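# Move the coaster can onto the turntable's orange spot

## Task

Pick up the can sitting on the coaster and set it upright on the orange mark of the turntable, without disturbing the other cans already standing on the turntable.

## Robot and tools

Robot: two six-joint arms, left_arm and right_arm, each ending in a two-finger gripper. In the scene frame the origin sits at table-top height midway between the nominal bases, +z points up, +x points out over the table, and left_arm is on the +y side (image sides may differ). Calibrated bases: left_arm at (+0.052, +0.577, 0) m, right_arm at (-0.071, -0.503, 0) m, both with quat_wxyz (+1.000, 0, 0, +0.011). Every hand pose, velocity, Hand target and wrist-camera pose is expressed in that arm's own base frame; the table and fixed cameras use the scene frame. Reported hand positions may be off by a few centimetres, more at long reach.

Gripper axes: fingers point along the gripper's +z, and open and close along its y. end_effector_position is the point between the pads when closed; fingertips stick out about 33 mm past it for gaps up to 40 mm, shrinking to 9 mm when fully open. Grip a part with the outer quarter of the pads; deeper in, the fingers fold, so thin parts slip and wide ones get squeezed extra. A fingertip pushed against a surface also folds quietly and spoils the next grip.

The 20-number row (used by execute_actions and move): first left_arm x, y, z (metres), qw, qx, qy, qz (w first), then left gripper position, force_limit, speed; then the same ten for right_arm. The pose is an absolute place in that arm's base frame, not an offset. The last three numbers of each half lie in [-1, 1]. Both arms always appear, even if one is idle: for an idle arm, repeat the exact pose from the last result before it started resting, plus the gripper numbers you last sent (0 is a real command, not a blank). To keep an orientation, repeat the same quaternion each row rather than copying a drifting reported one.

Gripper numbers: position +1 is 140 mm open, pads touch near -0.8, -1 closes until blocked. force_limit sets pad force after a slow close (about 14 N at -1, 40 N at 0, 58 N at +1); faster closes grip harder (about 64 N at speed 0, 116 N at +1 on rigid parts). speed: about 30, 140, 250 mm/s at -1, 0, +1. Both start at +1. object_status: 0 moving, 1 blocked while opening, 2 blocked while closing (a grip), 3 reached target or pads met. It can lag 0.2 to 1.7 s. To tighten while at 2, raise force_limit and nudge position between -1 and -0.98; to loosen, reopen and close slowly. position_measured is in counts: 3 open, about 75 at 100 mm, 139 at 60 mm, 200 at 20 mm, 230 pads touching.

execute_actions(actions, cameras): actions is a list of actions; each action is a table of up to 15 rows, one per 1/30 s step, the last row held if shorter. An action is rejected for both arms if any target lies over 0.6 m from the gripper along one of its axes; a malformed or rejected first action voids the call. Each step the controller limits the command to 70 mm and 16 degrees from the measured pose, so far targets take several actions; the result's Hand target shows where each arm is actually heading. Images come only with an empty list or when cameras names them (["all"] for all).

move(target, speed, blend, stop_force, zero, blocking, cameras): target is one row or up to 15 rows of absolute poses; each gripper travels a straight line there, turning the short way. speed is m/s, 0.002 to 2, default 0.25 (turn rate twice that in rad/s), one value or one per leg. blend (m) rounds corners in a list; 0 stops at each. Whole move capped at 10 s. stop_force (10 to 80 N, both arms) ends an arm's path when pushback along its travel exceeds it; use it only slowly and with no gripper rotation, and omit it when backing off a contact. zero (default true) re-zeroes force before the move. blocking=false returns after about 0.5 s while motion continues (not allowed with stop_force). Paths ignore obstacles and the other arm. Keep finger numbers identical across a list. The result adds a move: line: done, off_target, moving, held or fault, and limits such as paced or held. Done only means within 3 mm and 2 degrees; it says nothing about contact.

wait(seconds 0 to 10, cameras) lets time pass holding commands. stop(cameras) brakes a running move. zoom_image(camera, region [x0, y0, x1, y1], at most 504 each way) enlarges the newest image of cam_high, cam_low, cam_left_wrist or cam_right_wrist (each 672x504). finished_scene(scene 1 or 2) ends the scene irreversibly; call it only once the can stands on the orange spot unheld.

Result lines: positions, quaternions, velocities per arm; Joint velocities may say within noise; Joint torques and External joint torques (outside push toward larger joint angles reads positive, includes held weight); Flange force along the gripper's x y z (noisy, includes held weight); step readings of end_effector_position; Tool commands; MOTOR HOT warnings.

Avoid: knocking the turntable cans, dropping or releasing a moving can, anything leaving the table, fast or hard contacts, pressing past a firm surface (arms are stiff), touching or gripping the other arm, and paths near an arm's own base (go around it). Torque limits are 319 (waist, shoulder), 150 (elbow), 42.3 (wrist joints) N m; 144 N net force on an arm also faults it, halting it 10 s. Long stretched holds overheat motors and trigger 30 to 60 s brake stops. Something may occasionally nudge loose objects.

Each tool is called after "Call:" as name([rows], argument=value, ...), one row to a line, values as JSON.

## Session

Call:
execute_actions(actions=[])

Call:
wait(seconds=1.5, cameras=["cam_high","cam_low"])

Call:
zoom_image(camera="cam_high", region=[210, 70, 410, 220])

Call:
wait(seconds=1.5, cameras=["cam_high"])

Call:
zoom_image(camera="cam_high", region=[210, 70, 410, 220])

Scene clock: 0.00 s.
left_arm: end_effector_position=(+0.4342, -0.4942, +0.2520) position_measured=3 object_status=3 end_effector_quat_wxyz=(-0.189, +0.657, -0.382, +0.621) | right_arm: end_effector_position=(+0.1243, +0.3610, +0.1230) position_measured=3 object_status=3 end_effector_quat_wxyz=(-0.284, +0.524, +0.788, +0.153)
Joint positions: left_arm=[-1.384 0.183 2.349 1.83 1.204 -0.153] | right_arm=[0.569 -0.219 2.516 0.828 0.974 -0.355]
Joint velocities: within noise
Joint torques (N m): no reading
External joint torques (N m): no reading
Flange force (N): no reading
Hand target: left_arm +0.4342, -0.4942, +0.2520; -0.189, +0.657, -0.382, +0.621 | right_arm +0.1243, +0.3610, +0.1230; -0.284, +0.524, +0.788, +0.153
Tool commands: left_gripper/position=+1.0 left_gripper/force_limit=+1.0 left_gripper/speed=+1.0 right_gripper/position=+1.0 right_gripper/force_limit=+1.0 right_gripper/speed=+1.0
camera_calibration:
cam_left_wrist: T_world_to_cam=[[-0.262448, -0.633092, -0.728228, -0.00525407], [-0.27083, 0.772676, -0.574128, 0.650298], [0.92616, 0.0465472, -0.374248, -0.139477], [0, 0, 0, 1]] pos_world=[0.303919, -0.499303, 0.317329]
cam_right_wrist: T_world_to_cam=[[0.908397, 0.416145, -0.0404848, -0.244579], [0.384608, -0.869662, -0.309458, 0.307374], [-0.163987, 0.26554, -0.950051, 0.184129], [0, 0, 0, 1]] pos_world=[0.134151, 0.320199, 0.260149]

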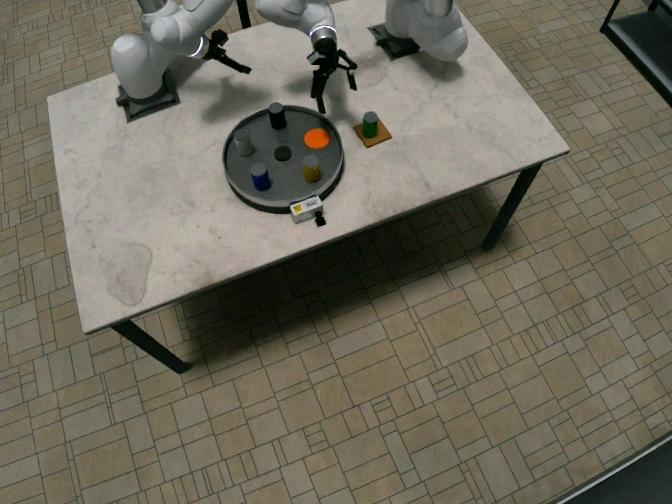

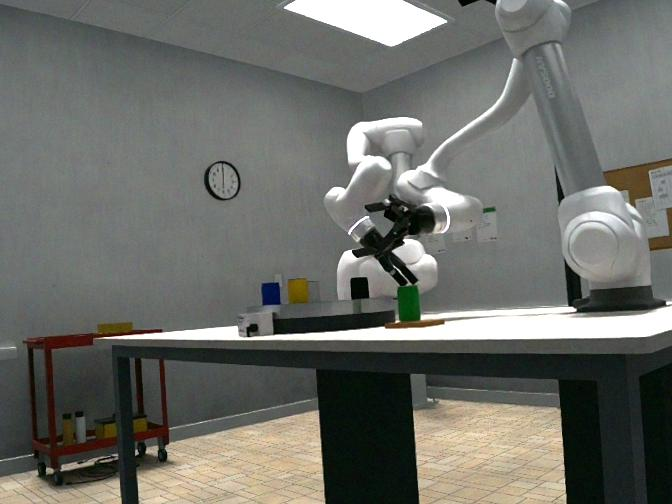

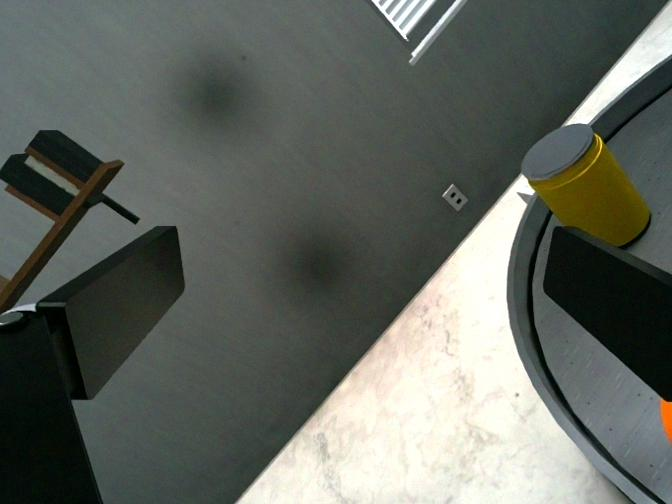

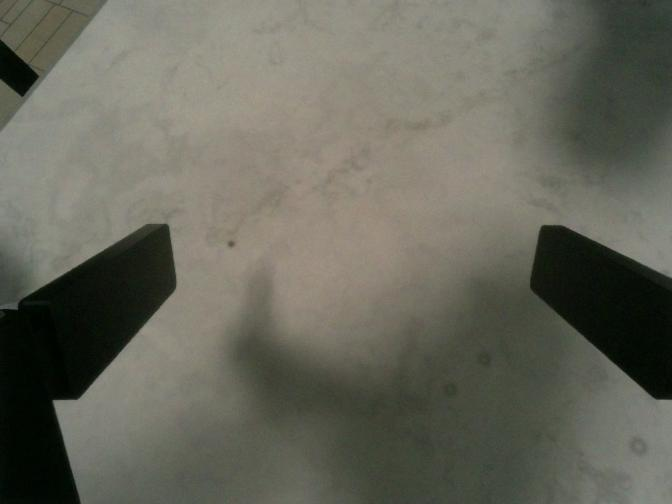

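Scene clock: 1.50 s.
left_arm: end_effector_position=(+0.4342, -0.4942, +0.2520) position_measured=3 object_status=3 end_effector_quat_wxyz=(-0.189, +0.657, -0.382, +0.621) | right_arm: end_effector_position=(+0.1243, +0.3610, +0.1230) position_measured=3 object_status=3 end_effector_quat_wxyz=(-0.284, +0.524, +0.788, +0.153)
Joint positions: left_arm=[-1.384 0.183 2.349 1.83 1.204 -0.153] | right_arm=[0.569 -0.219 2.516 0.828 0.974 -0.355]
Joint torques (N m): left_arm=[3.03 -46.84 -28.76 0.39 1.79 -0.17] | right_arm=[0.19 -14.22 -33.83 3.45 0.76 -0.5]
External joint torques (N m): left_arm=[-3 -0.93 0 0.38 0.44 0.14] | right_arm=[-0.23 2.98 -0.27 0.05 -0.03 0.5]
Flange force (N): left_arm=[1.4 0.8 -6.9] | right_arm=[-0.6 6.2 4.1]
Hand target: left_arm +0.4342, -0.4942, +0.2520; -0.189, +0.657, -0.382, +0.621 | right_arm +0.1243, +0.3610, +0.1230; -0.284, +0.524, +0.788, +0.153
Tool commands: left_gripper/position=+1.0 left_gripper/force_limit=+1.0 left_gripper/speed=+1.0 right_gripper/position=+1.0 right_gripper/force_limit=+1.0 right_gripper/speed=+1.0
wait: 1.50 s; at rest by 0.17 s
Images, in order (width x height): cam_high 672x504, cam_low 672x504.

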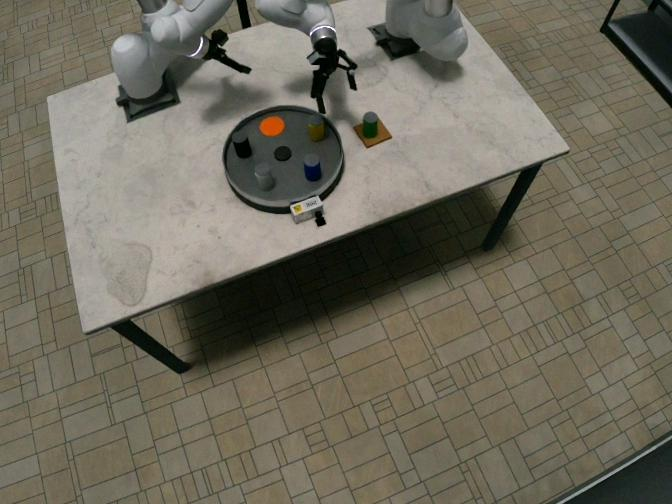

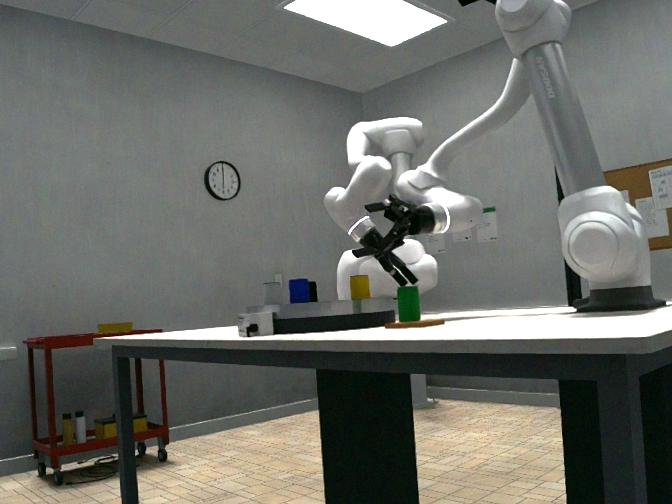

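Scaled by 2.520 from the camera's 672x504 image, which has a finer 960x720 frame.

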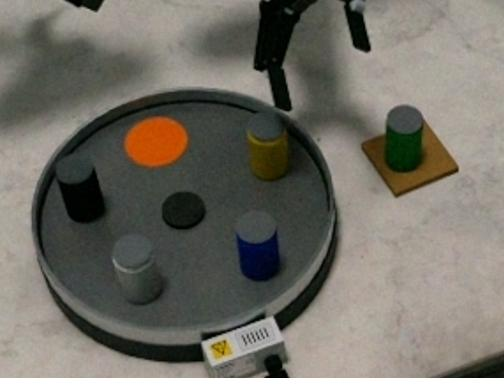

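Scene clock: 3.00 s.
left_arm: end_effector_position=(+0.4342, -0.4942, +0.2520) position_measured=3 object_status=3 end_effector_quat_wxyz=(-0.189, +0.657, -0.382, +0.621) | right_arm: end_effector_position=(+0.1243, +0.3610, +0.1230) position_measured=3 object_status=3 end_effector_quat_wxyz=(-0.284, +0.524, +0.788, +0.153)
Joint positions: left_arm=[-1.384 0.183 2.349 1.83 1.204 -0.153] | right_arm=[0.569 -0.219 2.516 0.828 0.974 -0.355]
Joint torques (N m): left_arm=[3.44 -46.68 -28.61 0.42 1.8 -0.13] | right_arm=[0.09 -14.25 -33.75 3.46 0.8 -0.48]
External joint torques (N m): left_arm=[-3.43 -1.13 -0.16 0.36 0.43 0.1] | right_arm=[-0.11 3.02 -0.16 0.01 -0.06 0.48]
Flange force (N): left_arm=[1.9 0.9 -7.9] | right_arm=[-0.4 6.1 4.6]
Hand target: left_arm +0.4342, -0.4942, +0.2520; -0.189, +0.657, -0.382, +0.621 | right_arm +0.1243, +0.3610, +0.1230; -0.284, +0.524, +0.788, +0.153
Tool commands: left_gripper/position=+1.0 left_gripper/force_limit=+1.0 left_gripper/speed=+1.0 right_gripper/position=+1.0 right_gripper/force_limit=+1.0 right_gripper/speed=+1.0
wait: 1.50 s; at rest by 0.17 s
Images, in order (width x height): cam_high 672x504.

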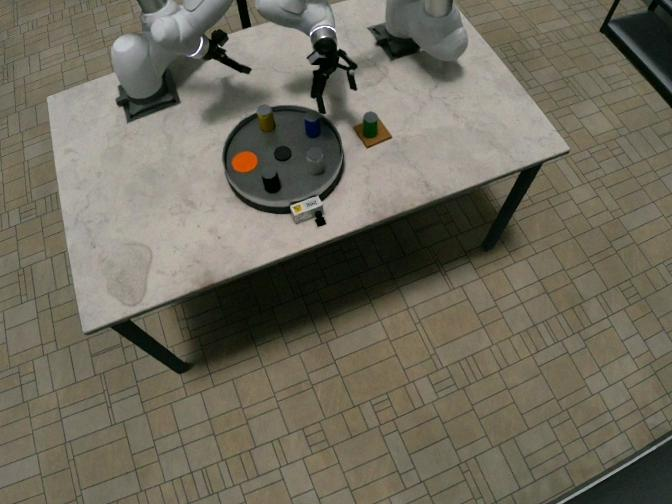

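Scaled by 2.520 from the camera's 672x504 image, which has a finer 960x720 frame.

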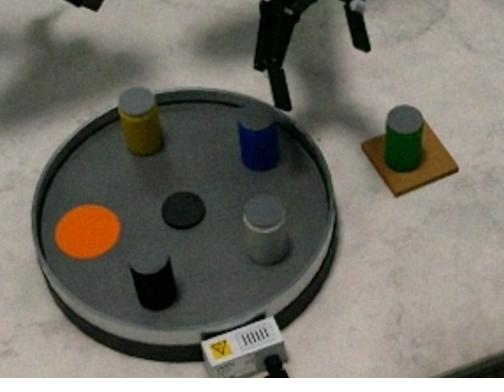

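Call:
move(target=[0.433,-0.371,0.22,0,-0.383,0.924,0,1,1,1,0.1243,0.361,0.123,-0.284,0.524,0.788,0.153,1,1,1], speed=0.5, cameras=["cam_high","cam_left_wrist"])

Scene clock: 6.33 s.
left_arm: end_effector_position=(+0.4330, -0.3710, +0.2200) position_measured=3 object_status=3 end_effector_quat_wxyz=(+0.000, -0.383, +0.924, +0.000) | right_arm: end_effector_position=(+0.1243, +0.3610, +0.1230) position_measured=3 object_status=3 end_effector_quat_wxyz=(-0.284, +0.524, +0.788, +0.153)
Joint positions: left_arm=[-0.769 0.087 1.883 0 1.171 3.157] | right_arm=[0.57 -0.219 2.516 0.828 0.973 -0.356]
Joint torques (N m): left_arm=[3.41 -46.67 -38.49 3.43 -0.44 -0.2] | right_arm=[0.26 -14.18 -33.83 3.4 0.81 -0.46]
External joint torques (N m): left_arm=[-3.39 -1.37 -0.38 0.52 0.44 0.2] | right_arm=[-0.26 2.95 -0.11 0.07 -0.07 0.46]
Flange force (N): left_arm=[5.7 1.3 -2.2] | right_arm=[-0.9 6.0 4.3]
Hand target: left_arm +0.4330, -0.3710, +0.2200; +0.000, -0.383, +0.924, +0.000 | right_arm +0.1243, +0.3610, +0.1230; -0.284, +0.524, +0.788, +0.153
Off the commanded pose: left_arm 0.000 m, 0 deg | right_arm 0.000 m, 0 deg.
move: done; limits=paced
camera_calibration:
cam_left_wrist: T_world_to_cam=[[-0.703737, 0.710443, -0.00508672, 0.579632], [0.665481, 0.661673, 0.345433, -0.112558], [0.248776, 0.239708, -0.93843, 0.333033], [0, 0, 0, 1]] pos_world=[0.399963, -0.417149, 0.354358]
Images, in order (width x height): cam_high 672x504, cam_left_wrist 672x504.

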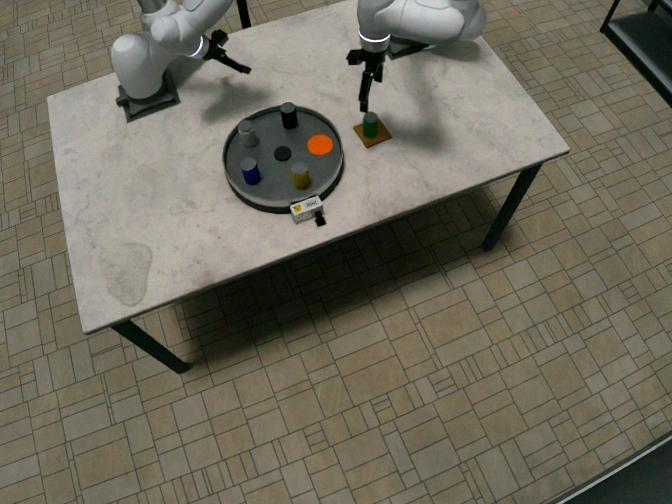

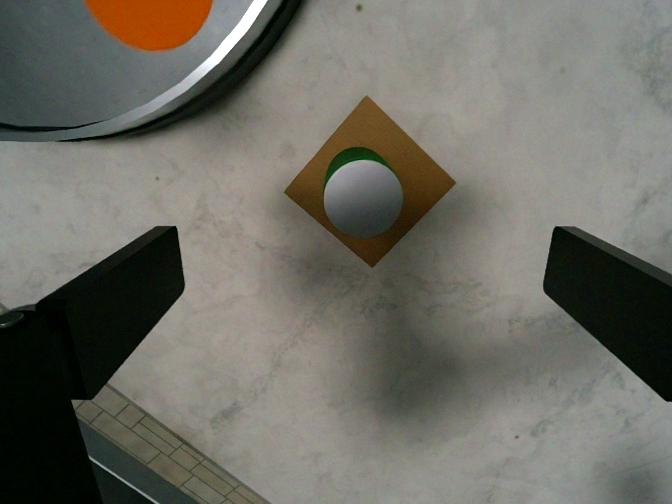

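Call:
move([
  [0.4288,-0.3645,0.18,0,-0.383,0.924,0,0.2,-0.3,0,0.1243,0.361,0.123,-0.284,0.524,0.788,0.153,1,1,1],
  [0.4288,-0.3645,0.077,0,-0.383,0.924,0,0.2,-0.3,0,0.1243,0.361,0.123,-0.284,0.524,0.788,0.153,1,1,1],
  [0.4288,-0.3645,0.077,0,-0.383,0.924,0,-1,-0.3,-1,0.1243,0.361,0.123,-0.284,0.524,0.788,0.153,1,1,1],
  [0.4288,-0.3645,0.2,0,-0.383,0.924,0,-1,-0.3,-1,0.1243,0.361,0.123,-0.284,0.524,0.788,0.153,1,1,1],
], cameras=["cam_high","cam_left_wrist"])

Scene clock: 10.50 s.
left_arm: end_effector_position=(+0.4288, -0.3645, +0.2000) position_measured=151 object_status=2 end_effector_quat_wxyz=(+0.000, -0.383, +0.924, +0.000) | right_arm: end_effector_position=(+0.1243, +0.3610, +0.1230) position_measured=3 object_status=3 end_effector_quat_wxyz=(-0.284, +0.524, +0.788, +0.153)
Joint positions: left_arm=[-0.766 0.09 1.92 0 1.132 3.161] | right_arm=[0.57 -0.219 2.516 0.828 0.973 -0.356]
Joint torques (N m): left_arm=[3.26 -47.14 -39.07 3.36 -0.46 -0.16] | right_arm=[-0.13 -14.14 -33.83 3.45 0.82 -0.45]
External joint torques (N m): left_arm=[-3.29 -0.22 0.88 0.52 0.46 0.16] | right_arm=[0.12 2.8 -0.23 0.04 -0.09 0.44]
Flange force (N): left_arm=[5.7 1.7 0.0] | right_arm=[0.3 5.7 4.8]
Hand target: left_arm +0.4288, -0.3645, +0.2000; +0.000, -0.383, +0.924, +0.000 | right_arm +0.1243, +0.3610, +0.1230; -0.284, +0.524, +0.788, +0.153
Off the commanded pose: left_arm 0.000 m, 0 deg | right_arm 0.000 m, 0 deg.
move: done
camera_calibration:
cam_left_wrist: T_world_to_cam=[[-0.703737, 0.710443, -0.00508672, 0.571956], [0.665481, 0.661673, 0.345433, -0.107156], [0.248776, 0.239708, -0.93843, 0.313751], [0, 0, 0, 1]] pos_world=[0.395763, -0.410649, 0.334358]
Images, in order (width x height): cam_high 672x504, cam_left_wrist 672x504.

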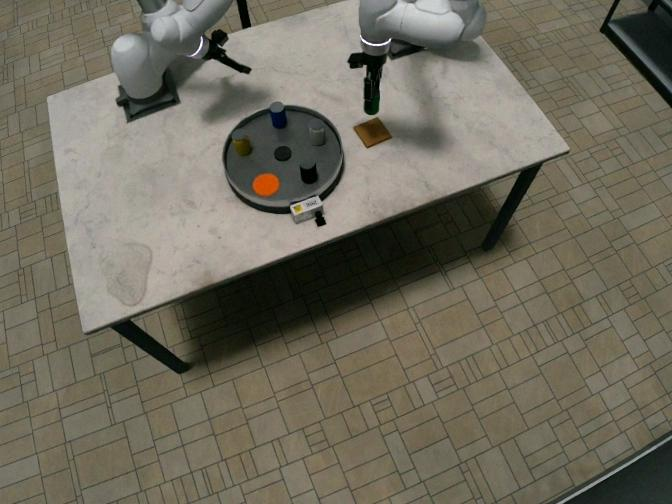

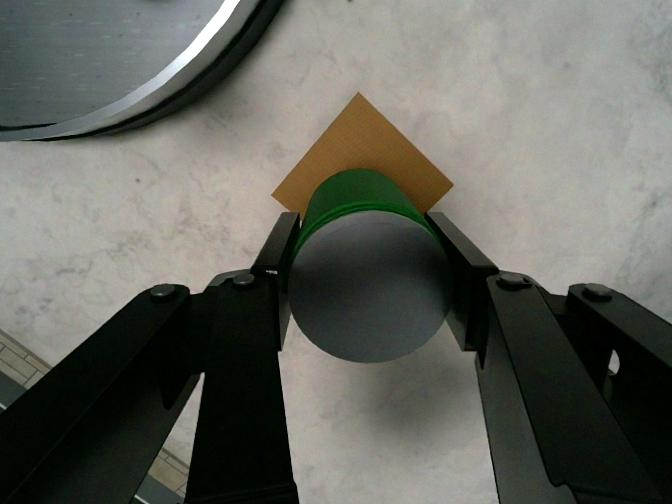

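Call:
move(target=[0.5272,-0.6177,0.23,0,-0.383,0.924,0,-1,-0.3,-1,0.1243,0.361,0.123,-0.284,0.524,0.788,0.153,1,1,1])

Call:
wait(seconds=0.1)

Scene clock: 12.87 s.
left_arm: end_effector_position=(+0.5271, -0.6177, +0.2300) position_measured=151 object_status=2 end_effector_quat_wxyz=(+0.000, -0.383, +0.924, +0.000) | right_arm: end_effector_position=(+0.1243, +0.3610, +0.1230) position_measured=3 object_status=3 end_effector_quat_wxyz=(-0.284, +0.524, +0.788, +0.153)
Joint positions: left_arm=[-0.907 0.454 1.383 0 1.305 3.02] | right_arm=[0.57 -0.219 2.516 0.828 0.973 -0.356]
Joint torques (N m): left_arm=[3.17 -88.67 -41.59 3.61 -0.46 -0.13] | right_arm=[-0.03 -13.9 -33.96 3.4 0.85 -0.47]
External joint torques (N m): left_arm=[-3.23 2.69 1.01 0.51 0.45 0.13] | right_arm=[0.01 2.66 -0.08 0.08 -0.11 0.47]
Flange force (N): left_arm=[4.0 -1.7 1.6] | right_arm=[0.0 5.2 4.6]
Hand target: left_arm +0.5272, -0.6177, +0.2300; +0.000, -0.383, +0.924, +0.000 | right_arm +0.1243, +0.3610, +0.1230; -0.284, +0.524, +0.788, +0.153
Off the commanded pose: left_arm 0.000 m, 0 deg | right_arm 0.000 m, 0 deg.
move: done

Scene clock: 12.97 s.
left_arm: end_effector_position=(+0.5272, -0.6177, +0.2300) position_measured=151 object_status=2 end_effector_quat_wxyz=(+0.000, -0.383, +0.924, +0.000) | right_arm: end_effector_position=(+0.1243, +0.3610, +0.1230) position_measured=3 object_status=3 end_effector_quat_wxyz=(-0.284, +0.524, +0.788, +0.153)
Joint positions: left_arm=[-0.907 0.454 1.383 0 1.305 3.02] | right_arm=[0.57 -0.219 2.516 0.828 0.973 -0.356]
Joint torques (N m): left_arm=[2.68 -88.58 -41.57 3.59 -0.45 -0.16] | right_arm=[-0.02 -14.2 -33.91 3.43 0.82 -0.48]
External joint torques (N m): left_arm=[-2.7 2.58 0.97 0.53 0.44 0.16] | right_arm=[0.02 2.86 -0.18 0.05 -0.09 0.48]
Flange force (N): left_arm=[3.3 -1.7 1.6] | right_arm=[0.1 5.8 4.8]
Hand target: left_arm +0.5272, -0.6177, +0.2300; +0.000, -0.383, +0.924, +0.000 | right_arm +0.1243, +0.3610, +0.1230; -0.284, +0.524, +0.788, +0.153
Tool commands: left_gripper/position=-1.0 left_gripper/force_limit=-0.3 left_gripper/speed=-1.0 right_gripper/position=+1.0 right_gripper/force_limit=+1.0 right_gripper/speed=+1.0
Off the commanded pose: left_arm 0.000 m, 0 deg | right_arm 0.000 m, 0 deg.
wait: 0.10 s; no rest

Call:
wait(seconds=3.0)

Call:
execute_actions([
  [[0.5271,-0.6175,0.2295,0,-0.383,0.924,0,-1,-0.3,-1,0.1243,0.361,0.123,-0.284,0.524,0.788,0.153,1,1,1],[0.5265,-0.6167,0.228,0,-0.383,0.924,0,-1,-0.3,-1,0.1243,0.361,0.123,-0.284,0.524,0.788,0.153,1,1,1],[0.5258,-0.6158,0.2255,0,-0.383,0.924,0,-1,-0.3,-1,0.1243,0.361,0.123,-0.284,0.524,0.788,0.153,1,1,1],[0.5247,-0.6143,0.222,0,-0.383,0.924,0,-1,-0.3,-1,0.1243,0.361,0.123,-0.284,0.524,0.788,0.153,1,1,1],[0.5231,-0.6122,0.218,0,-0.383,0.924,0,-1,-0.3,-1,0.1243,0.361,0.123,-0.284,0.524,0.788,0.153,1,1,1],[0.5211,-0.6099,0.2135,0,-0.383,0.924,0,-1,-0.3,-1,0.1243,0.361,0.123,-0.284,0.524,0.788,0.153,1,1,1],[0.5188,-0.6072,0.209,0,-0.383,0.924,0,-1,-0.3,-1,0.1243,0.361,0.123,-0.284,0.524,0.788,0.153,1,1,1],[0.5161,-0.6042,0.2045,0,-0.383,0.924,0,-1,-0.3,-1,0.1243,0.361,0.123,-0.284,0.524,0.788,0.153,1,1,1],[0.5131,-0.6012,0.2,0,-0.383,0.924,0,-1,-0.3,-1,0.1243,0.361,0.123,-0.284,0.524,0.788,0.153,1,1,1],[0.5099,-0.5981,0.1955,0,-0.383,0.924,0,-1,-0.3,-1,0.1243,0.361,0.123,-0.284,0.524,0.788,0.153,1,1,1],[0.5067,-0.5953,0.191,0,-0.383,0.924,0,-1,-0.3,-1,0.1243,0.361,0.123,-0.284,0.524,0.788,0.153,1,1,1],[0.5033,-0.5924,0.1865,0,-0.383,0.924,0,-1,-0.3,-1,0.1243,0.361,0.123,-0.284,0.524,0.788,0.153,1,1,1],[0.5,-0.5898,0.182,0,-0.383,0.924,0,-1,-0.3,-1,0.1243,0.361,0.123,-0.284,0.524,0.788,0.153,1,1,1],[0.4965,-0.5872,0.1775,0,-0.383,0.924,0,-1,-0.3,-1,0.1243,0.361,0.123,-0.284,0.524,0.788,0.153,1,1,1],[0.4929,-0.5847,0.173,0,-0.383,0.924,0,-1,-0.3,-1,0.1243,0.361,0.123,-0.284,0.524,0.788,0.153,1,1,1]],
  [[0.4893,-0.5824,0.1685,0,-0.383,0.924,0,-1,-0.3,-1,0.1243,0.361,0.123,-0.284,0.524,0.788,0.153,1,1,1],[0.4855,-0.5801,0.164,0,-0.383,0.924,0,-1,-0.3,-1,0.1243,0.361,0.123,-0.284,0.524,0.788,0.153,1,1,1],[0.4818,-0.578,0.1595,0,-0.383,0.924,0,-1,-0.3,-1,0.1243,0.361,0.123,-0.284,0.524,0.788,0.153,1,1,1],[0.4778,-0.576,0.155,0,-0.383,0.924,0,-1,-0.3,-1,0.1243,0.361,0.123,-0.284,0.524,0.788,0.153,1,1,1],[0.474,-0.5742,0.1505,0,-0.383,0.924,0,-1,-0.3,-1,0.1243,0.361,0.123,-0.284,0.524,0.788,0.153,1,1,1],[0.4699,-0.5724,0.1465,0,-0.383,0.924,0,-1,-0.3,-1,0.1243,0.361,0.123,-0.284,0.524,0.788,0.153,1,1,1],[0.4659,-0.5708,0.1425,0,-0.383,0.924,0,-1,-0.3,-1,0.1243,0.361,0.123,-0.284,0.524,0.788,0.153,1,1,1],[0.4618,-0.5693,0.139,0,-0.383,0.924,0,-1,-0.3,-1,0.1243,0.361,0.123,-0.284,0.524,0.788,0.153,1,1,1],[0.4577,-0.568,0.1355,0,-0.383,0.924,0,-1,-0.3,-1,0.1243,0.361,0.123,-0.284,0.524,0.788,0.153,1,1,1],[0.4536,-0.5668,0.1325,0,-0.383,0.924,0,-1,-0.3,-1,0.1243,0.361,0.123,-0.284,0.524,0.788,0.153,1,1,1],[0.4493,-0.5657,0.13,0,-0.383,0.924,0,-1,-0.3,-1,0.1243,0.361,0.123,-0.284,0.524,0.788,0.153,1,1,1],[0.4451,-0.5648,0.1275,0,-0.383,0.924,0,-1,-0.3,-1,0.1243,0.361,0.123,-0.284,0.524,0.788,0.153,1,1,1],[0.4407,-0.5639,0.1255,0,-0.383,0.924,0,-1,-0.3,-1,0.1243,0.361,0.123,-0.284,0.524,0.788,0.153,1,1,1],[0.4365,-0.5633,0.1237,0,-0.383,0.924,0,-1,-0.3,-1,0.1243,0.361,0.123,-0.284,0.524,0.788,0.153,1,1,1],[0.4321,-0.5627,0.1222,0,-0.383,0.924,0,-1,-0.3,-1,0.1243,0.361,0.123,-0.284,0.524,0.788,0.153,1,1,1]],
  [[0.4279,-0.5624,0.121,0,-0.383,0.924,0,-1,-0.3,-1,0.1243,0.361,0.123,-0.284,0.524,0.788,0.153,1,1,1],[0.4234,-0.5621,0.12,0,-0.383,0.924,0,-1,-0.3,-1,0.1243,0.361,0.123,-0.284,0.524,0.788,0.153,1,1,1],[0.4192,-0.562,0.1193,0,-0.383,0.924,0,-1,-0.3,-1,0.1243,0.361,0.123,-0.284,0.524,0.788,0.153,1,1,1],[0.4147,-0.562,0.119,0,-0.383,0.924,0,-1,-0.3,-1,0.1243,0.361,0.123,-0.284,0.524,0.788,0.153,1,1,1],[0.4105,-0.5622,0.119,0,-0.383,0.924,0,-1,-0.3,-1,0.1243,0.361,0.123,-0.284,0.524,0.788,0.153,1,1,1],[0.406,-0.5625,0.119,0,-0.383,0.924,0,0.3,-0.3,0,0.1243,0.361,0.123,-0.284,0.524,0.788,0.153,1,1,1],[0.4018,-0.563,0.119,0,-0.383,0.924,0,0.3,-0.3,0,0.1243,0.361,0.123,-0.284,0.524,0.788,0.153,1,1,1],[0.3975,-0.5636,0.119,0,-0.383,0.924,0,0.3,-0.3,0,0.1243,0.361,0.123,-0.284,0.524,0.788,0.153,1,1,1],[0.3932,-0.5643,0.119,0,-0.383,0.924,0,0.3,-0.3,0,0.1243,0.361,0.123,-0.284,0.524,0.788,0.153,1,1,1],[0.389,-0.5651,0.119,0,-0.383,0.924,0,0.3,-0.3,0,0.1243,0.361,0.123,-0.284,0.524,0.788,0.153,1,1,1],[0.3847,-0.5662,0.119,0,-0.383,0.924,0,0.3,-0.3,0,0.1243,0.361,0.123,-0.284,0.524,0.788,0.153,1,1,1],[0.3806,-0.5673,0.119,0,-0.383,0.924,0,0.3,-0.3,0,0.1243,0.361,0.123,-0.284,0.524,0.788,0.153,1,1,1],[0.3763,-0.5686,0.119,0,-0.383,0.924,0,0.3,-0.3,0,0.1243,0.361,0.123,-0.284,0.524,0.788,0.153,1,1,1],[0.3723,-0.57,0.119,0,-0.383,0.924,0,0.3,-0.3,0,0.1243,0.361,0.123,-0.284,0.524,0.788,0.153,1,1,1],[0.3681,-0.5716,0.119,0,-0.383,0.924,0,0.3,-0.3,0,0.1243,0.361,0.123,-0.284,0.524,0.788,0.153,1,1,1]],
  [[0.3642,-0.5732,0.119,0,-0.383,0.924,0,0.3,-0.3,0,0.1243,0.361,0.123,-0.284,0.524,0.788,0.153,1,1,1],[0.3601,-0.5751,0.1195,0,-0.383,0.924,0,0.3,-0.3,0,0.1243,0.361,0.123,-0.284,0.524,0.788,0.153,1,1,1],[0.3563,-0.5769,0.121,0,-0.383,0.924,0,0.3,-0.3,0,0.1243,0.361,0.123,-0.284,0.524,0.788,0.153,1,1,1],[0.3524,-0.579,0.1235,0,-0.383,0.924,0,0.3,-0.3,0,0.1243,0.361,0.123,-0.284,0.524,0.788,0.153,1,1,1],[0.3487,-0.5812,0.127,0,-0.383,0.924,0,0.3,-0.3,0,0.1243,0.361,0.123,-0.284,0.524,0.788,0.153,1,1,1],[0.3451,-0.5834,0.1315,0,-0.383,0.924,0,0.3,-0.3,0,0.1243,0.361,0.123,-0.284,0.524,0.788,0.153,1,1,1],[0.3413,-0.5859,0.137,0,-0.383,0.924,0,0.3,-0.3,0,0.1243,0.361,0.123,-0.284,0.524,0.788,0.153,1,1,1],[0.3379,-0.5883,0.1425,0,-0.383,0.924,0,0.3,-0.3,0,0.1243,0.361,0.123,-0.284,0.524,0.788,0.153,1,1,1],[0.3343,-0.5911,0.148,0,-0.383,0.924,0,0.3,-0.3,0,0.1243,0.361,0.123,-0.284,0.524,0.788,0.153,1,1,1],[0.331,-0.5937,0.1535,0,-0.383,0.924,0,0.3,-0.3,0,0.1243,0.361,0.123,-0.284,0.524,0.788,0.153,1,1,1],[0.3277,-0.5967,0.159,0,-0.383,0.924,0,0.3,-0.3,0,0.1243,0.361,0.123,-0.284,0.524,0.788,0.153,1,1,1],[0.3246,-0.5996,0.1645,0,-0.383,0.924,0,0.3,-0.3,0,0.1243,0.361,0.123,-0.284,0.524,0.788,0.153,1,1,1],[0.3215,-0.6025,0.17,0,-0.383,0.924,0,0.3,-0.3,0,0.1243,0.361,0.123,-0.284,0.524,0.788,0.153,1,1,1],[0.3194,-0.6048,0.1755,0,-0.383,0.924,0,0.3,-0.3,0,0.1243,0.361,0.123,-0.284,0.524,0.788,0.153,1,1,1],[0.3185,-0.6058,0.181,0,-0.383,0.924,0,0.3,-0.3,0,0.1243,0.361,0.123,-0.284,0.524,0.788,0.153,1,1,1]],
], cameras=["cam_high","cam_left_wrist"])

Call:
move(target=[0.331,-0.54,0.25,0,-0.383,0.924,0,0.3,-0.3,0,0.1243,0.361,0.123,-0.284,0.524,0.788,0.153,1,1,1], cameras=["cam_high"])

Call:
zoom_image(camera="cam_high", region=[210, 70, 410, 220])

Scene clock: 18.10 s.
left_arm: end_effector_position=(+0.5272, -0.6177, +0.2300) position_measured=151 object_status=2 end_effector_quat_wxyz=(+0.000, -0.383, +0.924, +0.000) | right_arm: end_effector_position=(+0.1243, +0.3610, +0.1230) position_measured=3 object_status=3 end_effector_quat_wxyz=(-0.284, +0.524, +0.788, +0.153)
Joint positions: left_arm=[-0.907 0.454 1.383 0 1.305 3.02] | right_arm=[0.57 -0.219 2.516 0.828 0.973 -0.356]
Joint torques (N m): left_arm=[3.05 -89.09 -41.44 3.63 -0.45 -0.15] | right_arm=[0.36 -14.21 -33.95 3.38 0.77 -0.5]
External joint torques (N m): left_arm=[-3.39 3.23 0.86 0.48 0.43 0.15] | right_arm=[-0.38 2.9 -0.21 0.11 -0.04 0.5]
Flange force (N): left_arm=[4.2 -2.9 1.7] | right_arm=[-1.0 6.1 3.9]
Hand target: left_arm +0.5272, -0.6177, +0.2300; +0.000, -0.383, +0.924, +0.000 | right_arm +0.1243, +0.3610, +0.1230; -0.284, +0.524, +0.788, +0.153
Tool commands: left_gripper/position=-1.0 left_gripper/force_limit=-0.3 left_gripper/speed=-1.0 right_gripper/position=+1.0 right_gripper/force_limit=+1.0 right_gripper/speed=+1.0
Off the commanded pose: left_arm 0.000 m, 0 deg | right_arm 0.000 m, 0 deg.
wait: 3.00 s; at rest from the start

Scene clock: 20.37 s.
left_arm: end_effector_position=(+0.3185, -0.6057, +0.1811) position_measured=91 object_status=3 end_effector_quat_wxyz=(+0.000, -0.383, +0.924, +0.000) | right_arm: end_effector_position=(+0.1243, +0.3610, +0.1230) position_measured=3 object_status=3 end_effector_quat_wxyz=(-0.284, +0.524, +0.788, +0.153)
Joint positions: left_arm=[-1.137 0.287 1.715 0 1.139 2.79] | right_arm=[0.57 -0.219 2.516 0.828 0.973 -0.356]
Joint torques (N m): left_arm=[3.6 -67.32 -38.22 3.42 -0.43 -0.09] | right_arm=[0.12 -14.24 -33.97 3.44 0.74 -0.46]
External joint torques (N m): left_arm=[-3.57 -0.86 -0.23 0.49 0.41 0.09] | right_arm=[-0.18 2.98 -0.32 0.06 -0.01 0.46]
External joint torques at the end of the 1st action: left_arm=[-5.12 2.19 0.47 0.54 0.58 0.15] | right_arm=[-0.04 2.91 -0.03 -0.01 -0.08 0.47]
External joint torques at the end of the 2nd action: left_arm=[-2.02 2.42 0.67 0.54 0.4 0.08] | right_arm=[-0.16 2.74 -0.31 -0.01 -0.03 0.45]
External joint torques at the end of the 3rd action: left_arm=[-2.95 -0.57 -0.99 0.51 0.35 0.23] | right_arm=[-0.07 3.41 -0.19 0.01 -0.08 0.44]
Flange force (N): left_arm=[4.6 2.3 -1.5] | right_arm=[-0.5 6.3 4.2]
Flange force at the end of the 1st action (N): left_arm=[6.6 -1.8 0.9] | right_arm=[-0.3 5.7 4.6]
Flange force at the end of the 2nd action (N): left_arm=[3.0 -1.8 1.8] | right_arm=[-0.3 5.8 3.8]
Flange force at the end of the 3rd action (N): left_arm=[4.2 -0.4 -2.0] | right_arm=[-0.6 7.0 5.4]
Hand target: left_arm +0.3185, -0.6057, +0.1809; +0.000, -0.383, +0.924, +0.000 | right_arm +0.1243, +0.3610, +0.1230; -0.284, +0.524, +0.788, +0.153
Off the commanded pose: left_arm 0.000 m, 0 deg | right_arm 0.000 m, 0 deg.
Step readings (end_effector_position of left_arm | right_arm; steps 1 to 15: 1st action; 16 to 30: 2nd action; 31 to 45: 3rd action; 46 to 60: 4th action):
0: (+0.5272, -0.6177, +0.2300) | (+0.1243, +0.3610, +0.1230)
1: (+0.5272, -0.6177, +0.2300) | (+0.1243, +0.3610, +0.1230)
2: (+0.5272, -0.6176, +0.2296) | (+0.1243, +0.3610, +0.1230)
4: (+0.5262, -0.6163, +0.2264) | (+0.1243, +0.3610, +0.1230)
8: (+0.5203, -0.6087, +0.2117) | (+0.1243, +0.3610, +0.1230)
15: (+0.4995, -0.5893, +0.1814) | (+0.1243, +0.3610, +0.1230)
16: (+0.4963, -0.5870, +0.1773) | (+0.1243, +0.3610, +0.1230)
17: (+0.4920, -0.5840, +0.1719) | (+0.1243, +0.3610, +0.1230)
19: (+0.4853, -0.5799, +0.1637) | (+0.1243, +0.3610, +0.1230)
23: (+0.4686, -0.5718, +0.1453) | (+0.1243, +0.3610, +0.1230)
30: (+0.4392, -0.5636, +0.1249) | (+0.1243, +0.3610, +0.1230)
31: (+0.4352, -0.5631, +0.1233) | (+0.1243, +0.3610, +0.1230)
32: (+0.4300, -0.5625, +0.1216) | (+0.1243, +0.3610, +0.1230)
34: (+0.4221, -0.5620, +0.1198) | (+0.1243, +0.3610, +0.1230)
38: (+0.4040, -0.5628, +0.1190) | (+0.1243, +0.3610, +0.1230)
45: (+0.3750, -0.5691, +0.1190) | (+0.1243, +0.3610, +0.1230)
46: (+0.3713, -0.5704, +0.1190) | (+0.1243, +0.3610, +0.1230)
47: (+0.3665, -0.5723, +0.1190) | (+0.1243, +0.3610, +0.1230)
49: (+0.3593, -0.5756, +0.1200) | (+0.1243, +0.3610, +0.1230)
53: (+0.3434, -0.5844, +0.1340) | (+0.1243, +0.3610, +0.1230)
60: (+0.3208, -0.6032, +0.1722) | (+0.1243, +0.3610, +0.1230)
camera_calibration:
cam_left_wrist: T_world_to_cam=[[-0.703731, 0.710445, -0.00553618, 0.665667], [0.665483, 0.661883, 0.345026, 0.132569], [0.248786, 0.239121, -0.938577, 0.38091], [0, 0, 0, 1]] pos_world=[0.285463, -0.651749, 0.315459]
Images, in order (width x height): cam_high 672x504, cam_left_wrist 672x504.

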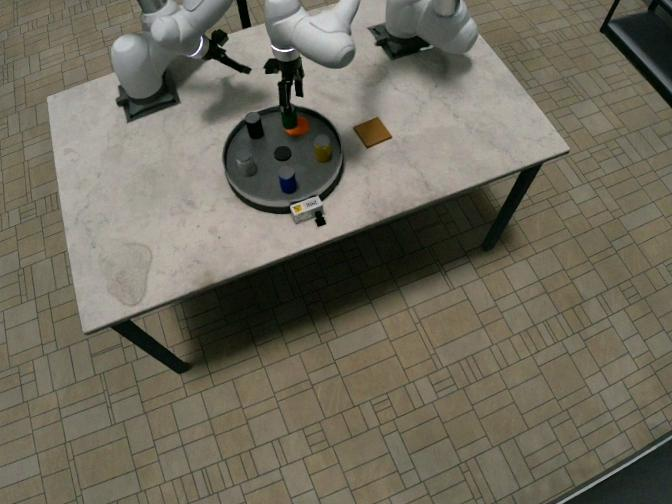

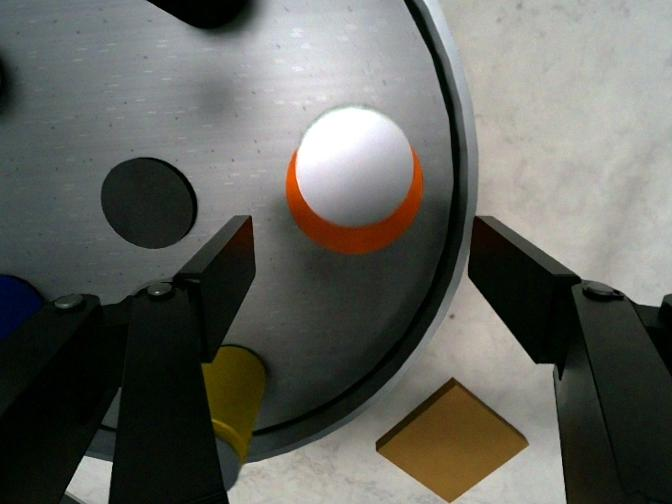

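Scene clock: 21.10 s.
left_arm: end_effector_position=(+0.3310, -0.5399, +0.2500) position_measured=91 object_status=3 end_effector_quat_wxyz=(+0.000, -0.383, +0.924, +0.000) | right_arm: end_effector_position=(+0.1243, +0.3610, +0.1230) position_measured=3 object_status=3 end_effector_quat_wxyz=(-0.284, +0.524, +0.788, +0.153)
Joint positions: left_arm=[-1.075 0.168 1.733 0 1.241 2.851] | right_arm=[0.57 -0.219 2.516 0.828 0.973 -0.356]
Joint torques (N m): left_arm=[2.88 -56.57 -39.89 3.57 -0.44 -0.14] | right_arm=[0.02 -13.97 -33.78 3.42 0.82 -0.47]
External joint torques (N m): left_arm=[-2.8 -1.04 -0.1 0.49 0.42 0.14] | right_arm=[0.08 2.63 -0.37 0.05 -0.08 0.46]
Flange force (N): left_arm=[3.7 2.5 -1.4] | right_arm=[0.5 5.5 4.3]
Hand target: left_arm +0.3310, -0.5400, +0.2500; +0.000, -0.383, +0.924, +0.000 | right_arm +0.1243, +0.3610, +0.1230; -0.284, +0.524, +0.788, +0.153
Off the commanded pose: left_arm 0.000 m, 0 deg | right_arm 0.000 m, 0 deg.
move: done
Images, in order (width x height): cam_high 672x504.

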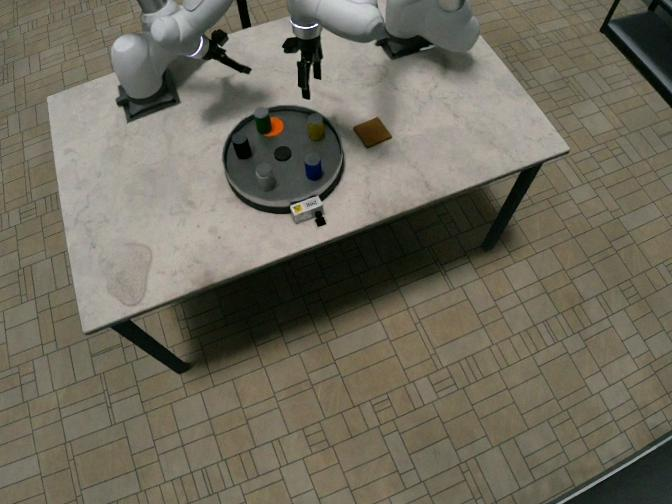

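Scaled by 2.520 from the camera's 672x504 image, which has a finer 960x720 frame.

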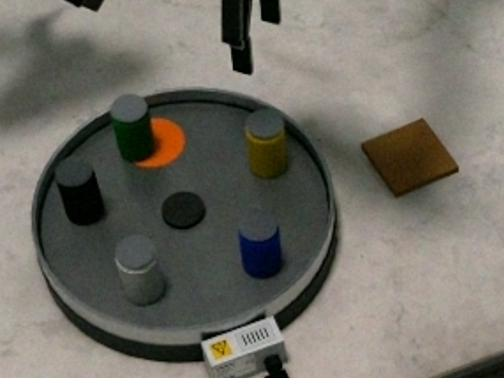

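Call:
move(target=[0.5272,-0.6177,0.23,0,-0.383,0.924,0,0.3,-0.3,0,0.1243,0.361,0.123,-0.284,0.524,0.788,0.153,1,1,1])

Call:
wait(seconds=0.1)

Scene clock: 23.43 s.
left_arm: end_effector_position=(+0.5272, -0.6177, +0.2300) position_measured=91 object_status=3 end_effector_quat_wxyz=(+0.000, -0.383, +0.924, +0.000) | right_arm: end_effector_position=(+0.1243, +0.3610, +0.1230) position_measured=3 object_status=3 end_effector_quat_wxyz=(-0.284, +0.524, +0.788, +0.153)
Joint positions: left_arm=[-0.907 0.454 1.383 0 1.305 3.02] | right_arm=[0.57 -0.219 2.516 0.828 0.973 -0.356]
Joint torques (N m): left_arm=[2.98 -87.03 -40.8 3.64 -0.41 -0.09] | right_arm=[0.28 -14.11 -33.73 3.43 0.84 -0.52]
External joint torques (N m): left_arm=[-2.86 0.6 0.09 0.5 0.4 0.09] | right_arm=[-0.38 2.85 -0.33 0.06 -0.1 0.52]
Flange force (N): left_arm=[3.5 -0.6 -0.3] | right_arm=[-0.7 6.1 3.7]
Hand target: left_arm +0.5272, -0.6177, +0.2300; +0.000, -0.383, +0.924, +0.000 | right_arm +0.1243, +0.3610, +0.1230; -0.284, +0.524, +0.788, +0.153
Off the commanded pose: left_arm 0.000 m, 0 deg | right_arm 0.000 m, 0 deg.
move: done

Scene clock: 23.53 s.
left_arm: end_effector_position=(+0.5272, -0.6177, +0.2300) position_measured=91 object_status=3 end_effector_quat_wxyz=(+0.000, -0.383, +0.924, +0.000) | right_arm: end_effector_position=(+0.1243, +0.3610, +0.1230) position_measured=3 object_status=3 end_effector_quat_wxyz=(-0.284, +0.524, +0.788, +0.153)
Joint positions: left_arm=[-0.907 0.454 1.383 0 1.305 3.02] | right_arm=[0.57 -0.219 2.516 0.828 0.973 -0.356]
Joint torques (N m): left_arm=[3.17 -87.23 -40.69 3.56 -0.43 -0.1] | right_arm=[0.31 -14.12 -33.89 3.39 0.79 -0.47]
External joint torques (N m): left_arm=[-3.21 0.89 -0.01 0.58 0.42 0.1] | right_arm=[-0.23 2.8 -0.17 0.09 -0.05 0.46]
Flange force (N): left_arm=[3.9 -1.3 -0.3] | right_arm=[-0.6 5.8 4.0]
Hand target: left_arm +0.5272, -0.6177, +0.2300; +0.000, -0.383, +0.924, +0.000 | right_arm +0.1243, +0.3610, +0.1230; -0.284, +0.524, +0.788, +0.153
Tool commands: left_gripper/position=+0.3 left_gripper/force_limit=-0.3 left_gripper/speed=+0.0 right_gripper/position=+1.0 right_gripper/force_limit=+1.0 right_gripper/speed=+1.0
Off the commanded pose: left_arm 0.000 m, 0 deg | right_arm 0.000 m, 0 deg.
wait: 0.10 s; no rest


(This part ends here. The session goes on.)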